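# Fit two printed parts on jig pins or press CALL

## Task

Urgently place both loose printed parts on their matching pins in the jig, following the drawing. If the kit is one that ought not to be assembled, leave all its parts untouched and instead press the blue CALL button with a closed gripper, holding it down for about one second.

## Robot and tools

Robot: two arms, left_arm and right_arm, each with six joints and a two-finger gripper. Nominal bases sit at y = +0.279 m (left_arm, x +0.050) and y = -0.270 m (right_arm, x -0.024), both on the table plane and turned very slightly about z.

Scene frame: origin on the table top, halfway between the nominal bases; +x points out over the table, +z up, left_arm on the +y side. Image left/right does not match arm names. Reported gripper positions (metres) and quaternions (wxyz) are in this frame and may be off by a few centimetres, more at long reach. end_effector_position is the point between the finger pads, roughly 1 cm short of the fingertips. The fingers point along the gripper's +z and close along its y.

Joint order, used in every row and every per-joint list: shoulder, elbow, waist, wrist pitch, wrist yaw, wrist roll. Stated ranges (rad): shoulder 0.000 to 3.142, elbow 0.000 to 3.142, waist -2.618 to 3.054, wrist pitch -1.571 to 1.571, wrist yaw -1.571 to 1.571, wrist roll -2.094 to 2.094. Real ends may differ by up to 0.059 rad.

Row layout: always 14 numbers, each in [-1, 1], even if one arm is idle: left_arm's six joint numbers then its opening, then right_arm's six joint numbers then its opening. Joint numbers are offsets, not poses: they count from the Joint targets shown in the latest result, never from the previous row. Scale: 1.0 equals 2.224 rad for shoulder, elbow and waist, and 8.485 rad for the three wrist joints. A 0 keeps that joint at its current target. The opening is absolute: +1 fully open, -1 closed; between those, the fingers go to where grip_measured would read that value. To keep a gripper unchanged, resend its present command (0 is itself a command).

execute_actions(actions, cameras): actions is a list of actions; each action is a list of 1 to 15 rows, one row per 1/30 s step; a short action repeats its last row to fill 15 steps. Every action's offsets count from the Joint targets at that action's start, so repeating an offset keeps moving further. An action that asks a joint more than 0.059 rad beyond its range is rejected for both arms; a malformed action, or a failing first action, rejects the whole call. Empty actions just reports state and images. cameras selects camera names (cam_high, cam_low, cam_over, cam_left_wrist, cam_right_wrist); omitted, null or ["all"] gives all, [] none, an unknown name invalidates the call.

move(target, speed, blend, opening_speed, grip_force, blocking, cameras): target is one 14-number row or a list of up to 15 rows, each as above, all offsets counted from the same current Joint targets (not chained). All joints travel together, so grippers follow curves; no collision avoidance. speed: rad/s for the joint with farthest to go, 0.01 to 12.57, default 0.5; one value or one per target. blend (rad) rounds corners between listed targets; 0 stops at each. opening_speed: rate of the commanded opening per second on the -1..+1 scale, at least 0.2; use it when closing on fragile parts. grip_force: newtons per pad, 10 to 50 (full), one value or one per arm; persists; lower values close slowly. blocking=false returns after about 0.5 s while the move continues. The result adds a move: line: done, off_target (resting more than 0.035 rad from target), moving, held, fault, possibly limits=held. done does not mean contact was or wasn't made.

wait(seconds 0 to 10, cameras): runs the scene holding commands; returns early if a running move ends. stop(cameras): brakes a running move. zoom_image(camera, region [x0,y0,x1,y1] pixels, max 504x504): closer look at the newest image of that camera. finished_scene(scene=1): ends the scene for good.

Result lines: Joint positions and Joint velocities give per arm the six joints (rad, rad/s) plus pad gap (m; 0.094 open). Joint targets are what the next offsets count from. grip_measured is the opening on the command scale, reading up to 2.5 mm wide when empty and a few mm narrow under squeeze. Joint torques (N m) include arm weight and offsets; joints 1 to 3 wrap at ±28. "joint sent to its limit" means a joint was clamped at its end; "joint command not followed" means the clearance check altered targets. Tool commands shows current gripper commands. Step readings list joint positions at some steps of action calls. MOTOR HOT appears at 75 °C; at 90 °C the arm folds and idles; at 100 °C it goes limp.

Motion limits: targets stay within 0.339 rad (big joints) or 2.2 rad (wrist) of measured angles each step; targets that would put a gripper over 200 mm from its measured spot are scaled back. Large offsets may need several actions. To stop pushing, command targets back past the measured positions.

Gripping: about 50 to 64 N per pad at full force; squeeze rises sharply once past first contact. Release by commanding well above grip_measured.

Avoid: dropping parts or releasing them while moving, knocking anything off the table, hitting fixtures or heavy items hard, arm-to-arm contact (even gripping the other arm's fingers), strain on wrist-camera cables (cable contact counts as touching), holding loads or stretched poses long enough to overheat motors. Leave the result in place on its own before finishing. Decide from the drawing and the kit whether assembly is correct; if not, press CALL with a closed gripper for about a second and leave the parts.

Each tool is called after ">>>" by a JSON object that holds its "name" and its "arguments", one argument or row to a line.

## Session

>>> {"name": "execute_actions", "arguments": {
  "actions": []
}}

Scene clock: 0.00 s.
left_arm: end_effector_position=(+0.3495, +0.2177, +0.3983) grip_measured=+1.000 end_effector_quat_wxyz=(+0.694, -0.029, +0.683, -0.225) | right_arm: end_effector_position=(+0.2389, -0.2545, +0.4337) grip_measured=+1.000 end_effector_quat_wxyz=(+0.646, +0.020, +0.758, +0.086)
Joint names: [shoulder, elbow, waist, wrist pitch, wrist yaw, wrist roll]
Joint positions: left_arm=[0.716 0.842 -0.155 -0.061 0.162 -0.366 0.094] | right_arm=[0.766 1.264 -0.085 -0.65 -0.16 0.135 0.094]
Joint velocities: within noise
Joint torques (N m): no reading
Motor temperatures (°C): left_arm=[33 33 34 33 29 29 31] | right_arm=[32 38 31 37 29 29 32]
Heat: left arm: 34 °C; right arm: 38 °C.
Joint targets: left_arm=[0.709 0.854 -0.155 -0.052 0.162 -0.364] | right_arm=[0.761 1.268 -0.085 -0.659 -0.160 0.133]
Tool commands: left_gripper/opening=+1.0 right_gripper/opening=+1.0

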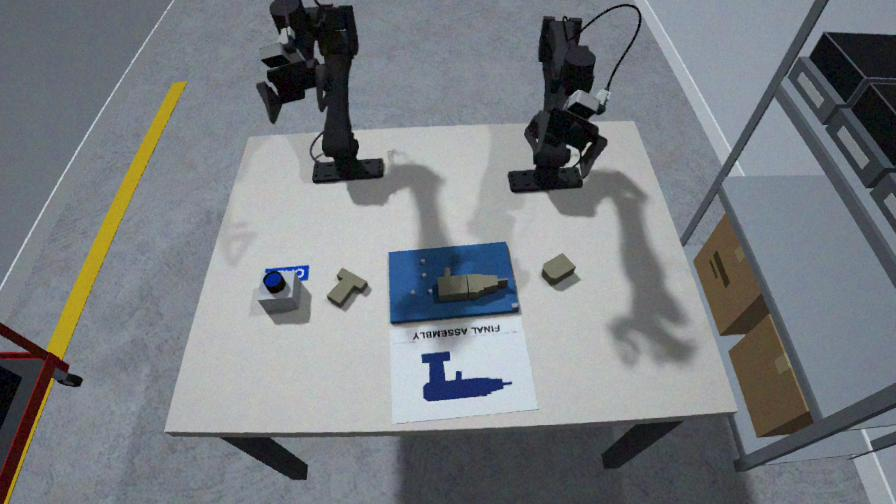

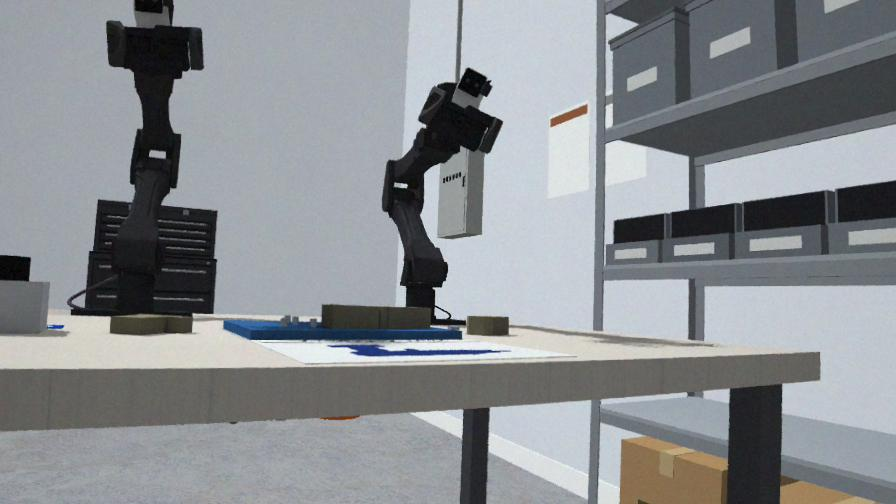

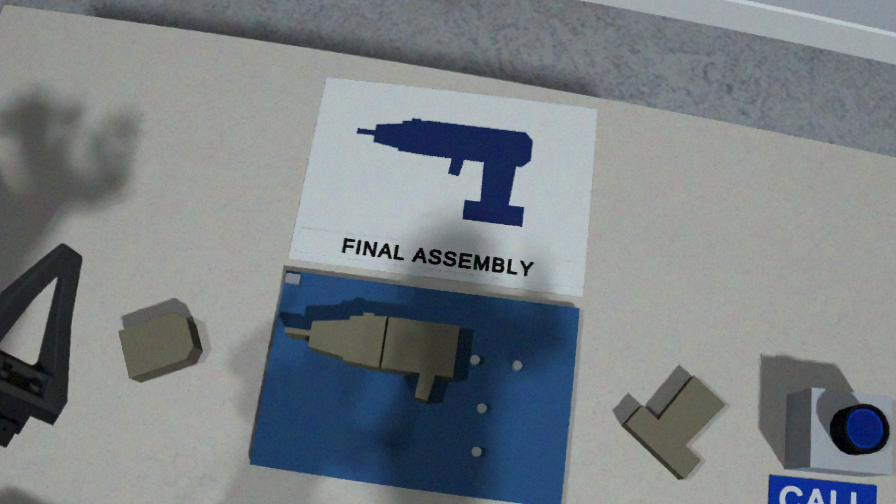

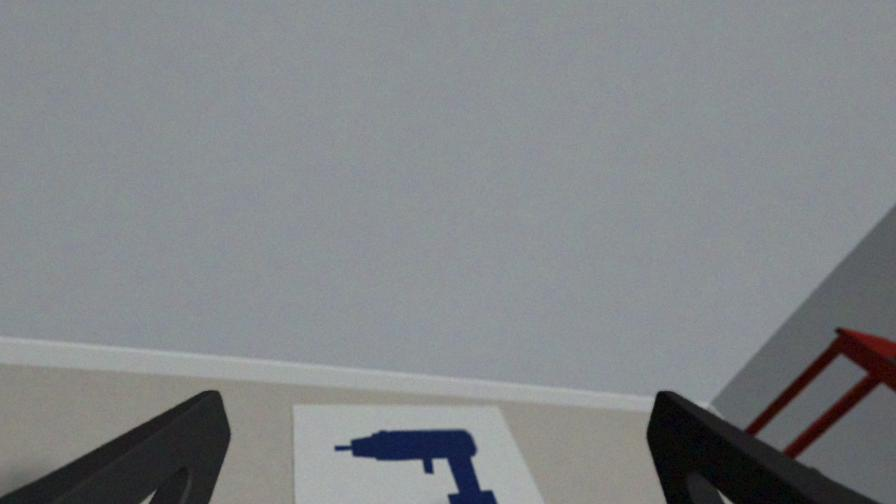

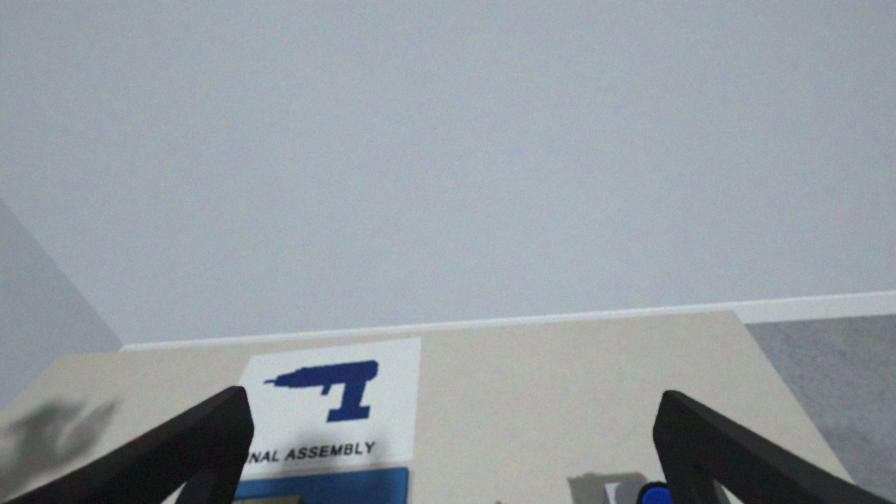

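>>> {"name": "zoom_image", "arguments": {
  "camera": "cam_over",
  "region": [240, 250, 600, 504]
}}

>>> {"name": "zoom_image", "arguments": {
  "camera": "cam_over",
  "region": [590, 330, 896, 504]
}}

>>> {"name": "zoom_image", "arguments": {
  "camera": "cam_over",
  "region": [90, 270, 240, 400]
}}

>>> {"name": "zoom_image", "arguments": {
  "camera": "cam_over",
  "region": [280, 70, 610, 290]
}}

>>> {"name": "zoom_image", "arguments": {
  "camera": "cam_high",
  "region": [240, 220, 620, 420]
}}

>>> {"name": "zoom_image", "arguments": {
  "camera": "cam_low",
  "region": [0, 240, 540, 380]
}}

Scaled by 1.400.

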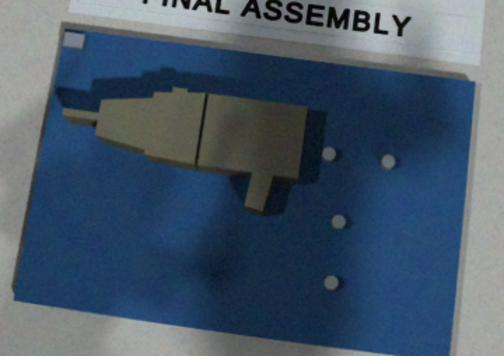

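Scaled by 1.647.

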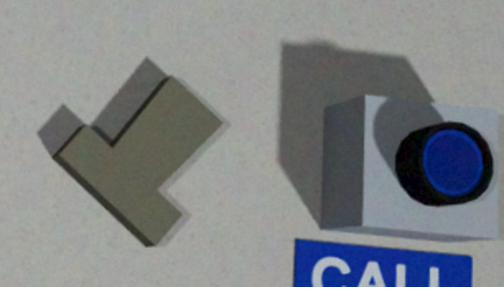

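Scaled by 3.360.

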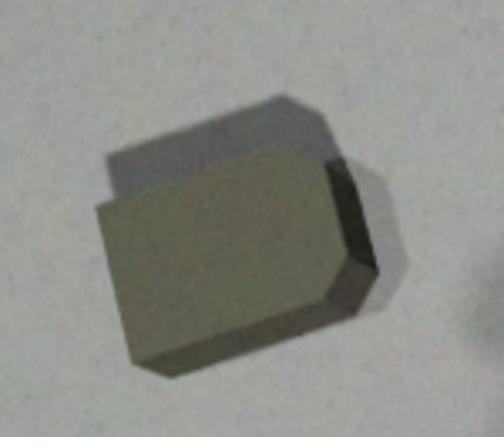

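Scaled by 1.527.

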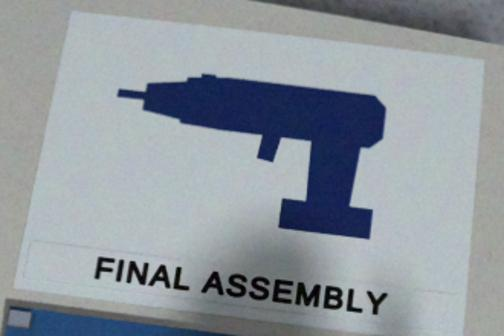

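Scaled by 1.326.

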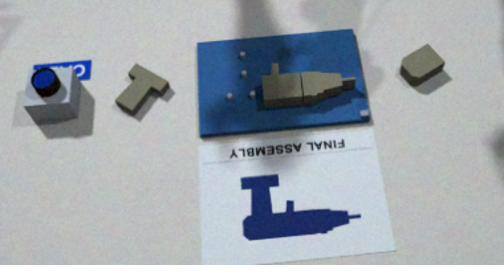

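Region (0, 240, 540, 380) is 540x140 pixels. A region can be at most 504 by 504 pixels.

>>> {"name": "move", "arguments": {
  "target": [0.2999,0.1668,0.0310,-0.1612,-0.0191,0.0429,1,0.4051,0.1025,0.0706,-0.0879,0.0189,-0.0157,1],
  "speed": 1.0
}}

Scene clock: 67.93 s.
left_arm: end_effector_position=(+0.2694, +0.2680, +0.1439) grip_measured=+1.000 end_effector_quat_wxyz=(+0.003, +0.019, +1.000, -0.004) | right_arm: end_effector_position=(+0.2668, -0.2380, +0.1456) grip_measured=+1.000 end_effector_quat_wxyz=(-0.002, -0.044, +0.999, +0.006)
Joint names: [shoulder, elbow, waist, wrist pitch, wrist yaw, wrist roll]
Joint positions: left_arm=[1.367 1.196 -0.093 -1.393 0.008 -0.008 0.094] | right_arm=[1.655 1.472 0.068 -1.392 -0.013 0.009 0.094]
Joint torques (N m): left_arm=[-2.8 8.69 0.65 -0.05 -0.1 0.09] | right_arm=[-6.64 8.05 0.43 0.21 0.12 -0.09]
Motor temperatures (°C): left_arm=[32 36 34 37 29 29 31] | right_arm=[32 39 31 43 29 29 32]
Heat: left arm: 37 °C; right arm: 43 °C.
Joint targets: left_arm=[1.377 1.226 -0.086 -1.420 0.000 0.000] | right_arm=[1.662 1.496 0.072 -1.405 0.001 0.000]
move: done

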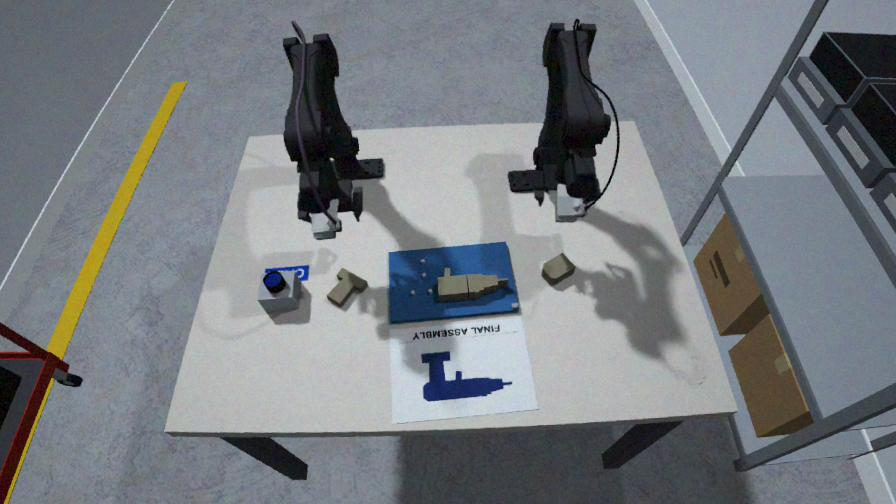

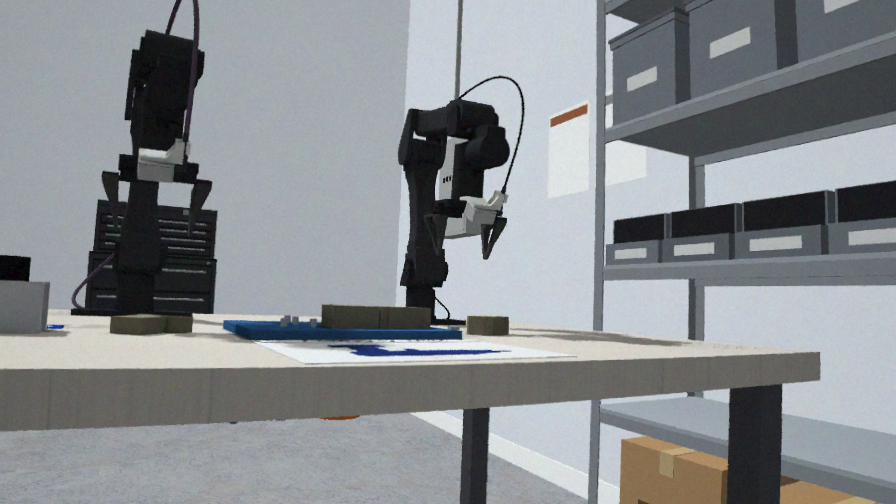

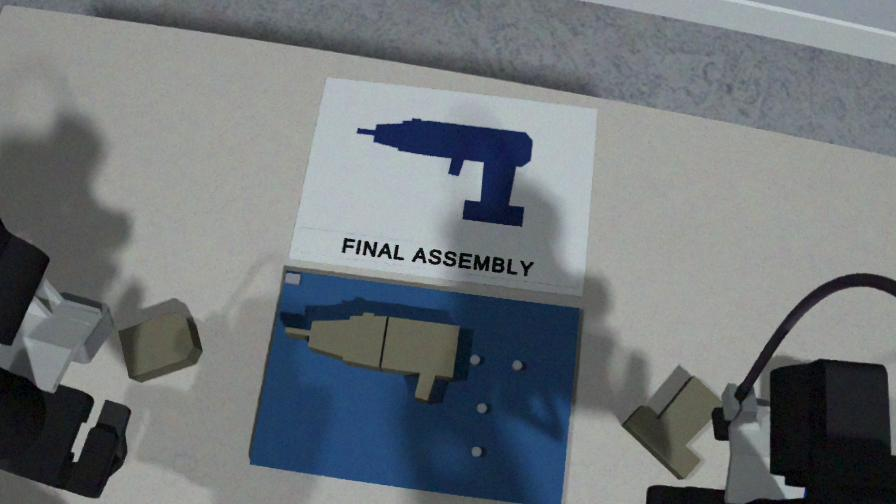

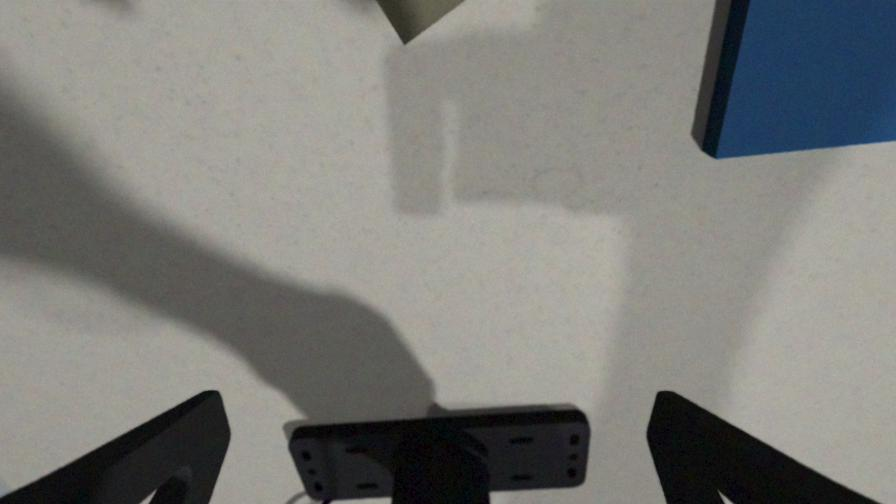

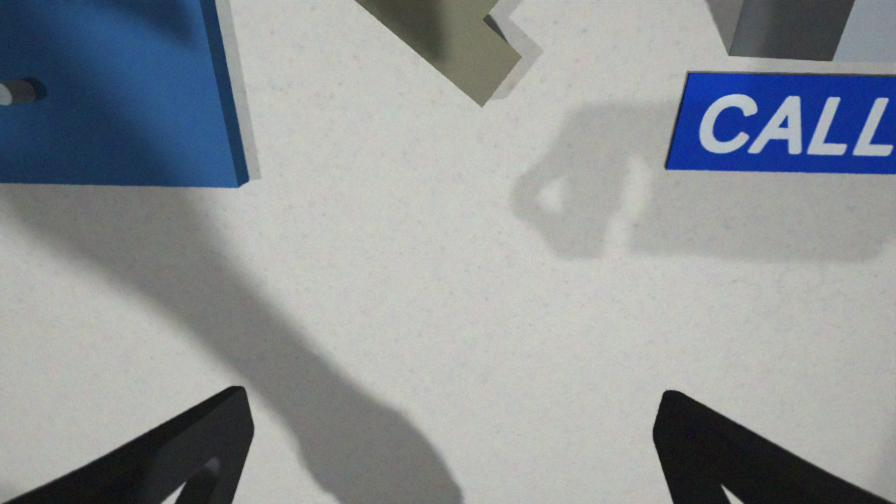

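>>> {"name": "move", "arguments": {
  "target": [0.1212,0.1138,-0.0268,0.0019,0,0,1,0.1451,0.1830,-0.0099,-0.0099,0,0,1],
  "speed": 1.0
}}

Scene clock: 78.53 s.
left_arm: end_effector_position=(+0.3349, +0.2515, +0.1452) grip_measured=+1.000 end_effector_quat_wxyz=(-0.004, +0.044, +0.999, -0.003) | right_arm: end_effector_position=(+0.3470, -0.2352, +0.1496) grip_measured=+1.000 end_effector_quat_wxyz=(+0.003, -0.038, +0.999, +0.006)
Joint names: [shoulder, elbow, waist, wrist pitch, wrist yaw, wrist roll]
Joint positions: left_arm=[1.633 1.447 -0.141 -1.393 0.006 -0.007 0.094] | right_arm=[1.968 1.879 0.055 -1.475 -0.012 0.009 0.094]
Joint torques (N m): left_arm=[-4.77 8.81 -0.47 0.07 -0.08 0.06] | right_arm=[-8.85 8.02 -0.39 0.2 0.1 -0.09]
Heat: left arm: 36 °C; right arm: 41 °C.
Joint targets: left_arm=[1.646 1.479 -0.145 -1.404 0.000 0.000] | right_arm=[1.984 1.903 0.050 -1.489 0.000 0.000]
move: done

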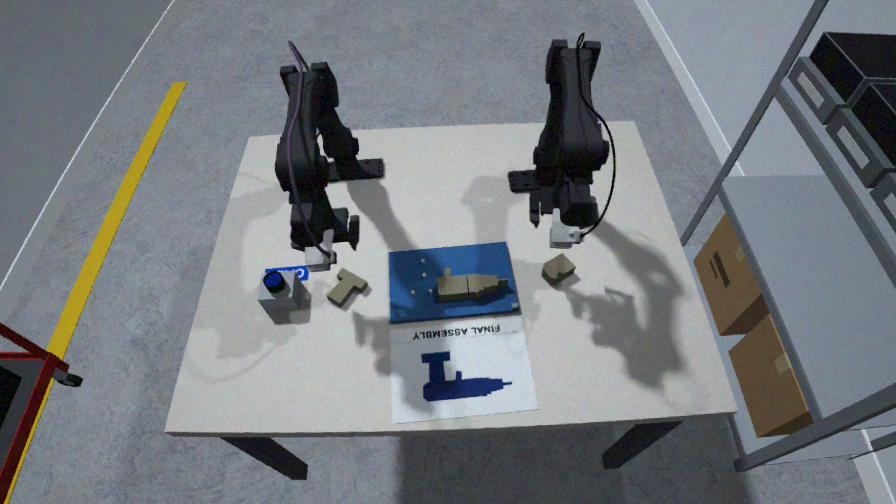

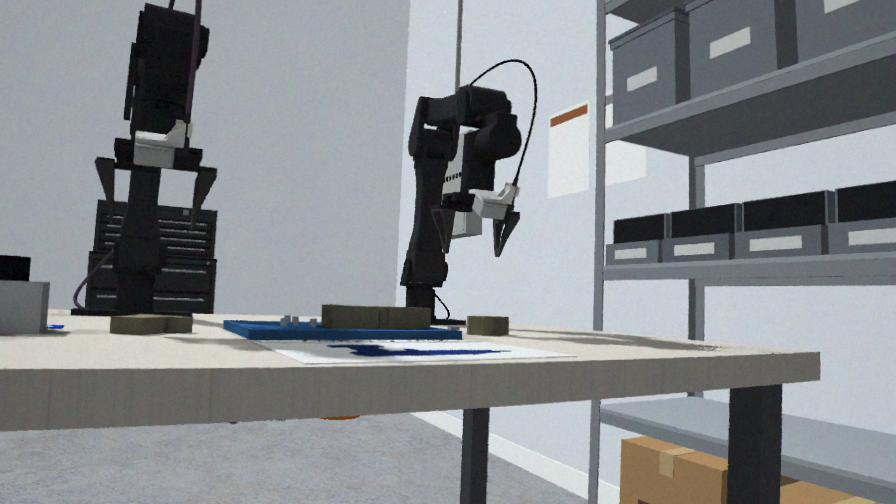

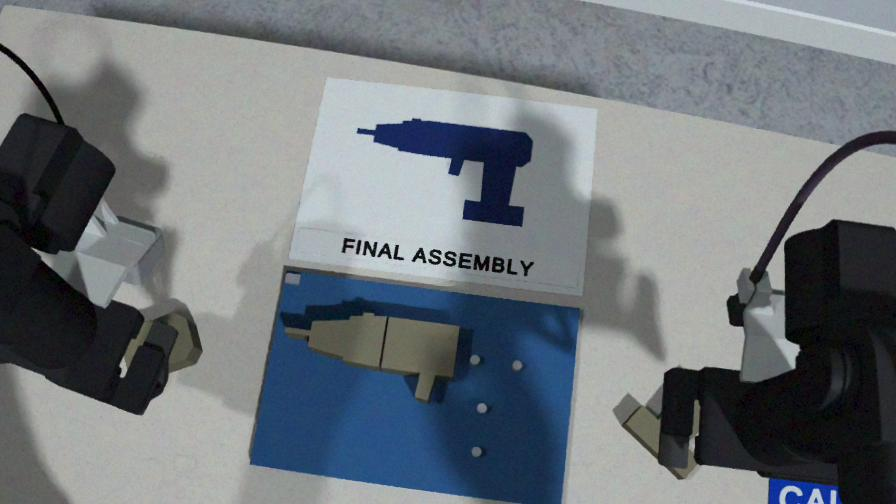

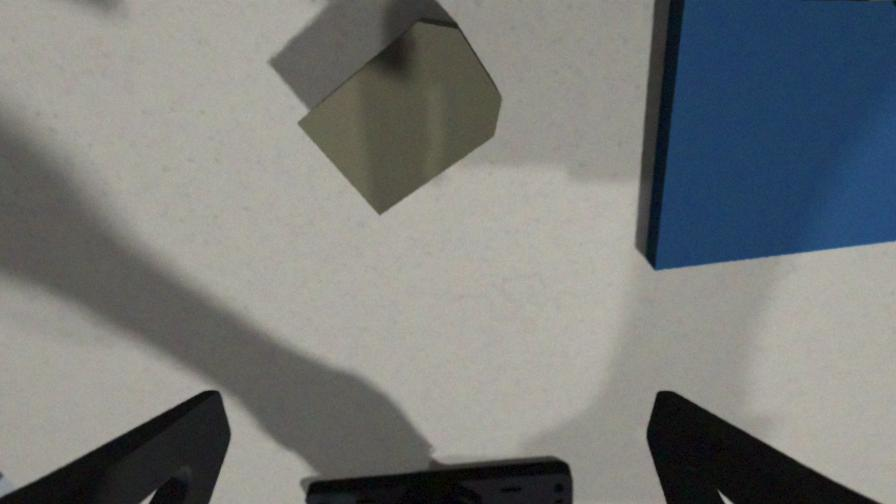

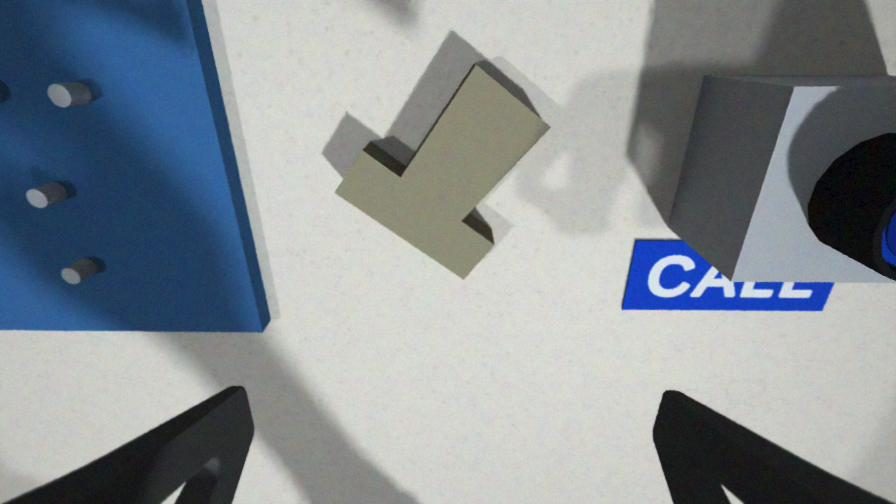

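>>> {"name": "zoom_image", "arguments": {
  "camera": "cam_over",
  "region": [440, 110, 550, 240]
}}

>>> {"name": "zoom_image", "arguments": {
  "camera": "cam_right_wrist",
  "region": [310, 20, 570, 300]
}}

>>> {"name": "zoom_image", "arguments": {
  "camera": "cam_left_wrist",
  "region": [270, 0, 530, 230]
}}

>>> {"name": "zoom_image", "arguments": {
  "camera": "cam_over",
  "region": [400, 300, 590, 480]
}}

>>> {"name": "zoom_image", "arguments": {
  "camera": "cam_low",
  "region": [90, 280, 540, 370]
}}

Scaled by 3.877.

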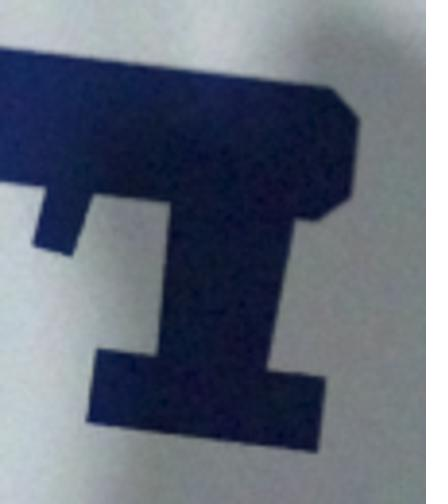

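Scaled by 1.800.

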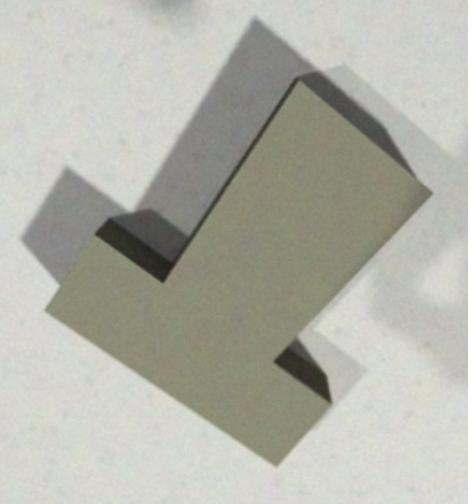

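Scaled by 1.938.

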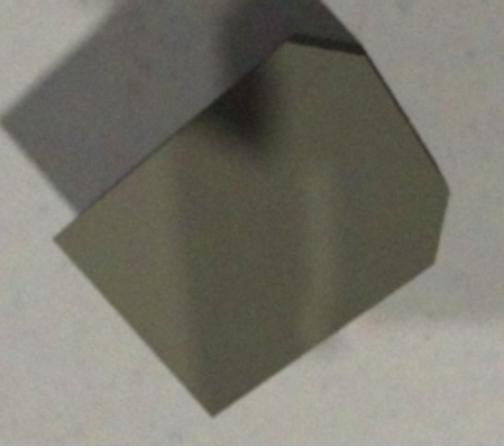

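Scaled by 2.653.

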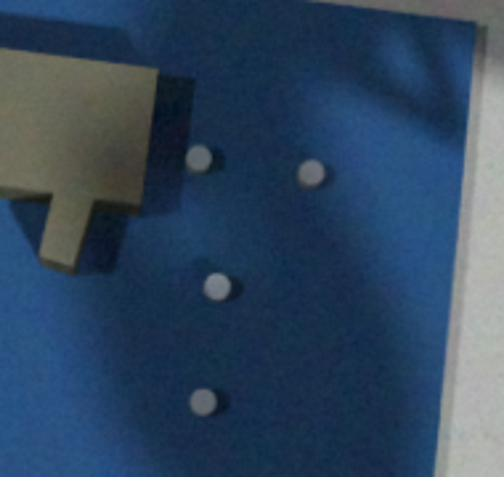

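Scaled by 1.120.

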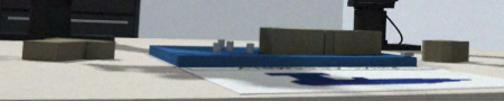

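>>> {"name": "move", "arguments": {
  "target": [-0.36,-0.05,0.05,0,0,0,1,-0.45,-0.12,-0.05,0,0,0,1],
  "speed": 1.3,
  "cameras": ["cam_over"]
}}

>>> {"name": "zoom_image", "arguments": {
  "camera": "cam_over",
  "region": [110, 290, 210, 390]
}}

>>> {"name": "zoom_image", "arguments": {
  "camera": "cam_over",
  "region": [370, 300, 530, 470]
}}

>>> {"name": "zoom_image", "arguments": {
  "camera": "cam_over",
  "region": [610, 360, 740, 490]
}}

>>> {"name": "zoom_image", "arguments": {
  "camera": "cam_over",
  "region": [270, 300, 480, 420]
}}

>>> {"name": "zoom_image", "arguments": {
  "camera": "cam_over",
  "region": [345, 100, 545, 240]
}}

Scene clock: 160.90 s.
left_arm: end_effector_position=(+0.2380, +0.2796, +0.3021) grip_measured=+1.000 end_effector_quat_wxyz=(+0.348, -0.005, +0.938, -0.003) | right_arm: end_effector_position=(+0.1780, -0.2721, +0.3536) grip_measured=+1.000 end_effector_quat_wxyz=(+0.367, +0.014, +0.930, +0.002)
Joint names: [shoulder, elbow, waist, wrist pitch, wrist yaw, wrist roll]
Joint positions: left_arm=[0.843 1.378 -0.041 -1.395 0.005 -0.007 0.094] | right_arm=[0.987 1.648 -0.055 -1.48 -0.01 0.009 0.094]
Joint torques (N m): left_arm=[1.22 4.66 0.64 1.49 -0.09 0.06] | right_arm=[0.34 4.04 -0.54 1.49 0.09 -0.08]
Motor temperatures (°C): left_arm=[33 37 33 33 29 29 31] | right_arm=[39 42 30 37 29 29 31]
Heat: left arm: 37 °C; right arm: 42 °C.
Joint targets: left_arm=[0.845 1.368 -0.034 -1.404 0.000 0.000] | right_arm=[0.983 1.636 -0.061 -1.489 0.001 0.000]
move: done
Images, in order (width x height): cam_over 896x504.

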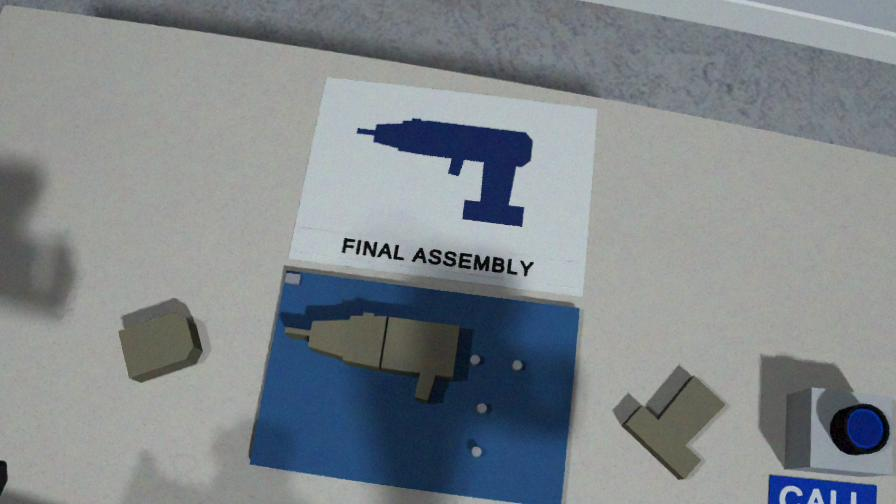

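Scaled by 5.040.

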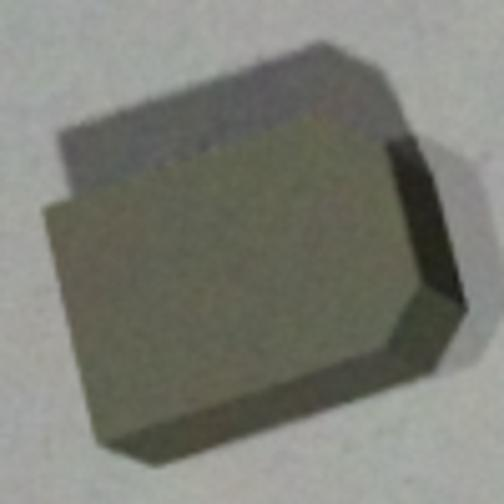

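Scaled by 2.965.

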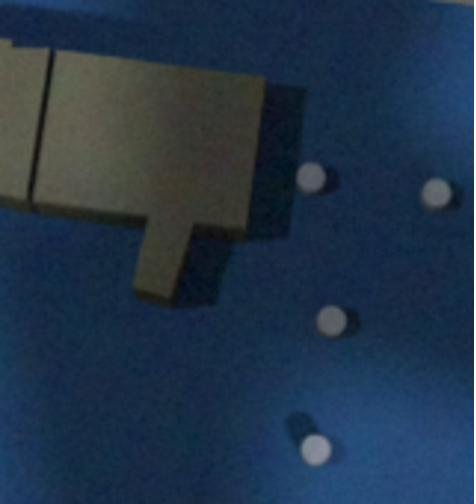

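Scaled by 3.877.

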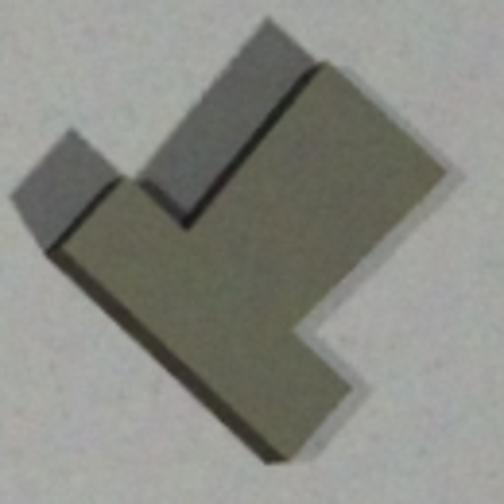

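Scaled by 2.400.

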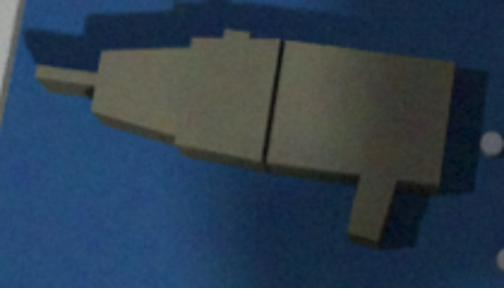

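Scaled by 2.520.

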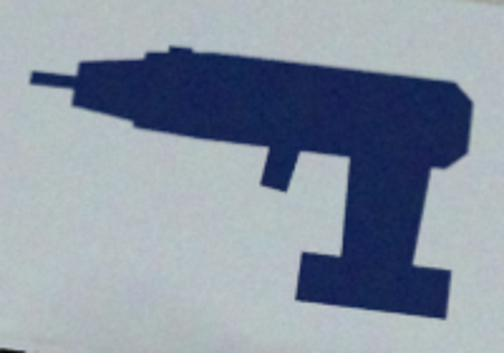

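>>> {"name": "zoom_image", "arguments": {
  "camera": "cam_low",
  "region": [90, 280, 300, 370]
}}

>>> {"name": "execute_actions", "arguments": {
  "actions": []
}}

>>> {"name": "zoom_image", "arguments": {
  "camera": "cam_low",
  "region": [210, 280, 370, 370]
}}

>>> {"name": "zoom_image", "arguments": {
  "camera": "cam_low",
  "region": [370, 280, 530, 370]
}}

>>> {"name": "zoom_image", "arguments": {
  "camera": "cam_low",
  "region": [90, 280, 250, 370]
}}

This scene's latest camera images include none from cam_low. They are from: cam_over. cam_low's image comes with the result of a call that names it in "cameras".

Scene clock: 178.63 s.
left_arm: end_effector_position=(+0.2380, +0.2796, +0.3021) grip_measured=+1.000 end_effector_quat_wxyz=(+0.348, -0.005, +0.938, -0.003) | right_arm: end_effector_position=(+0.1780, -0.2721, +0.3536) grip_measured=+1.000 end_effector_quat_wxyz=(+0.367, +0.014, +0.930, +0.002)
Joint names: [shoulder, elbow, waist, wrist pitch, wrist yaw, wrist roll]
Joint positions: left_arm=[0.843 1.378 -0.041 -1.395 0.005 -0.007 0.094] | right_arm=[0.987 1.648 -0.055 -1.48 -0.01 0.009 0.094]
Joint velocities: within noise
Joint torques (N m): left_arm=[1.18 4.63 0.62 1.49 -0.07 0.05] | right_arm=[0.24 4.01 -0.57 1.48 0.09 -0.09]
Motor temperatures (°C): left_arm=[33 35 33 34 29 29 31] | right_arm=[36 40 30 39 29 29 31]
Heat: left arm: 35 °C; right arm: 40 °C.
Joint targets: left_arm=[0.845 1.368 -0.034 -1.404 0.000 0.000] | right_arm=[0.983 1.636 -0.061 -1.489 0.001 0.000]
Tool commands: left_gripper/opening=+1.0 right_gripper/opening=+1.0

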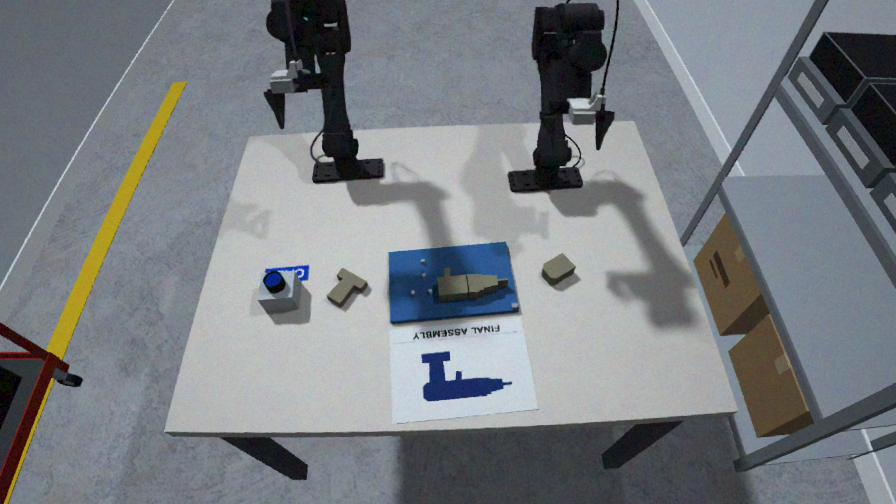

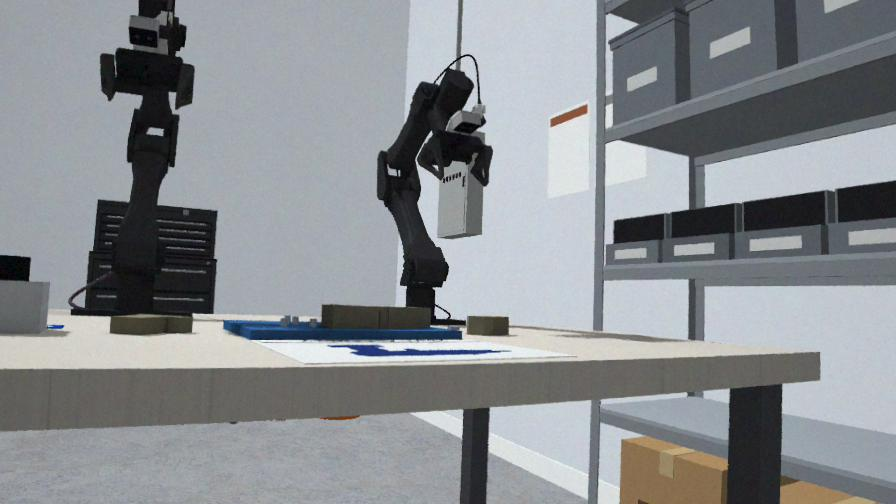

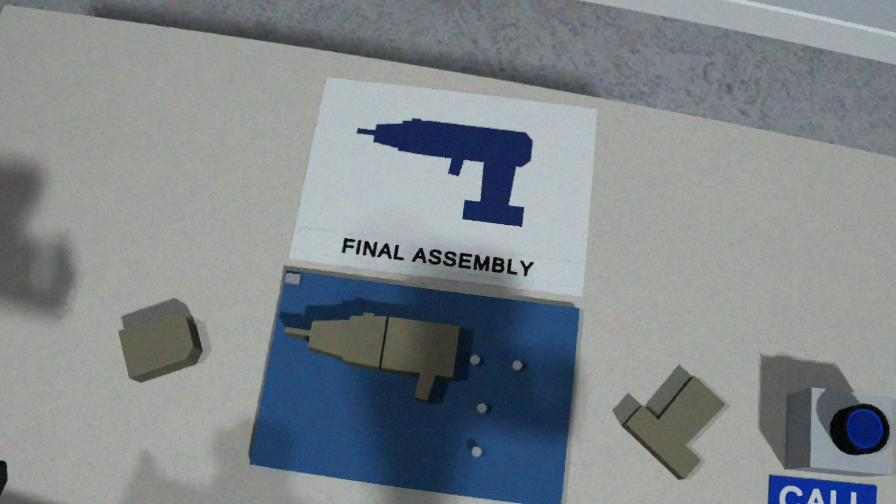

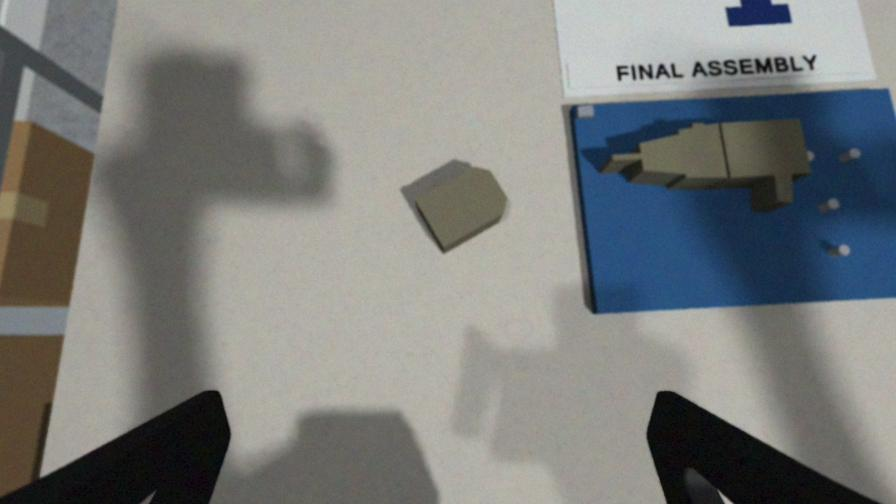

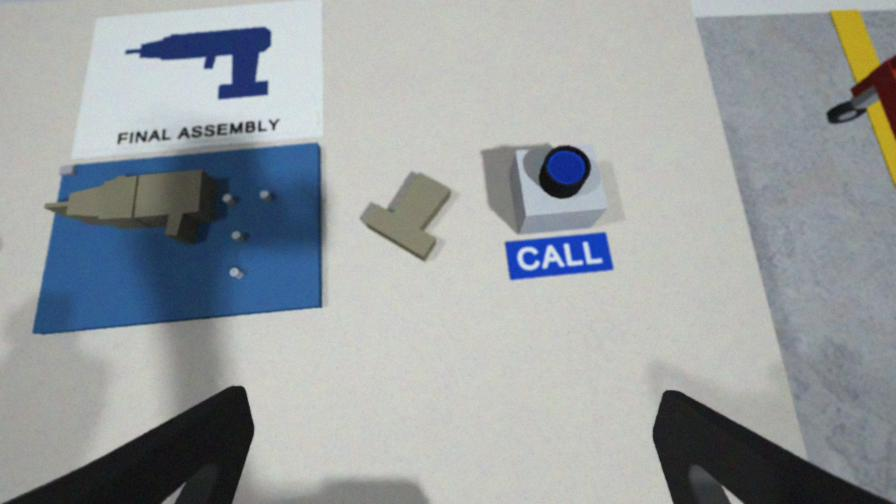

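Scaled by 3.150.

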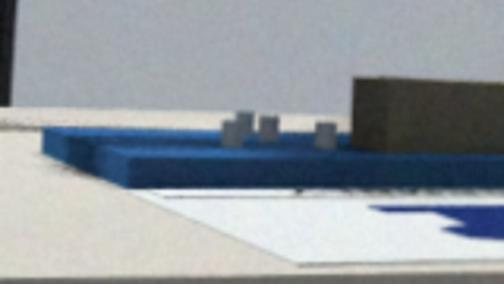

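Scaled by 3.150.

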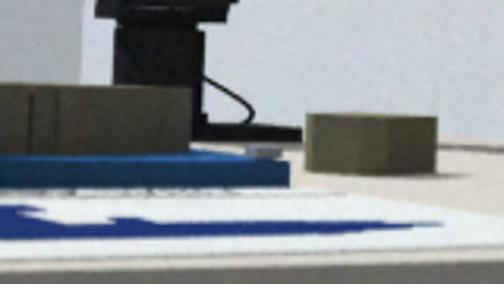

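Scaled by 3.150.

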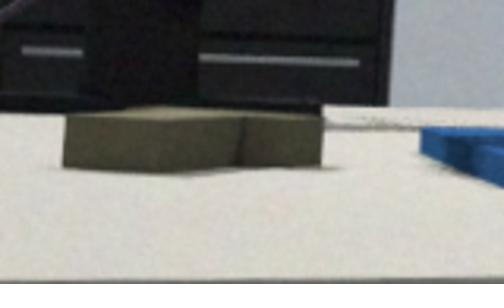

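>>> {"name": "zoom_image", "arguments": {
  "camera": "cam_left_wrist",
  "region": [400, 140, 530, 270]
}}

>>> {"name": "zoom_image", "arguments": {
  "camera": "cam_left_wrist",
  "region": [560, 80, 896, 320]
}}

>>> {"name": "zoom_image", "arguments": {
  "camera": "cam_right_wrist",
  "region": [20, 130, 460, 350]
}}

Scaled by 3.877.

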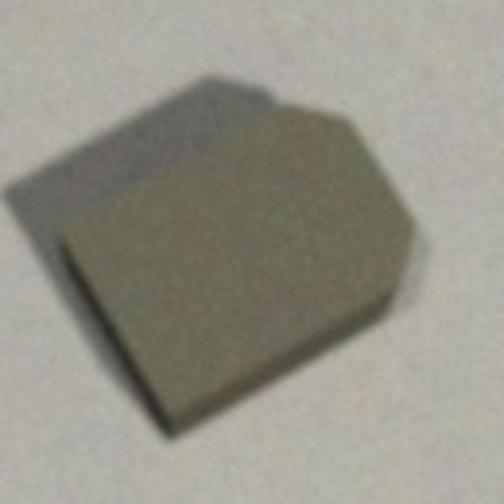

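Scaled by 1.500.

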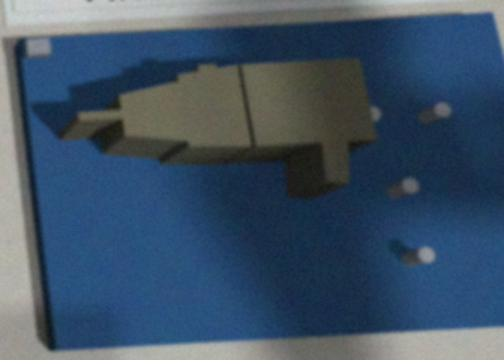

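Scaled by 1.145.

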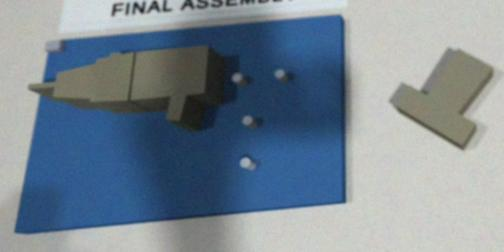

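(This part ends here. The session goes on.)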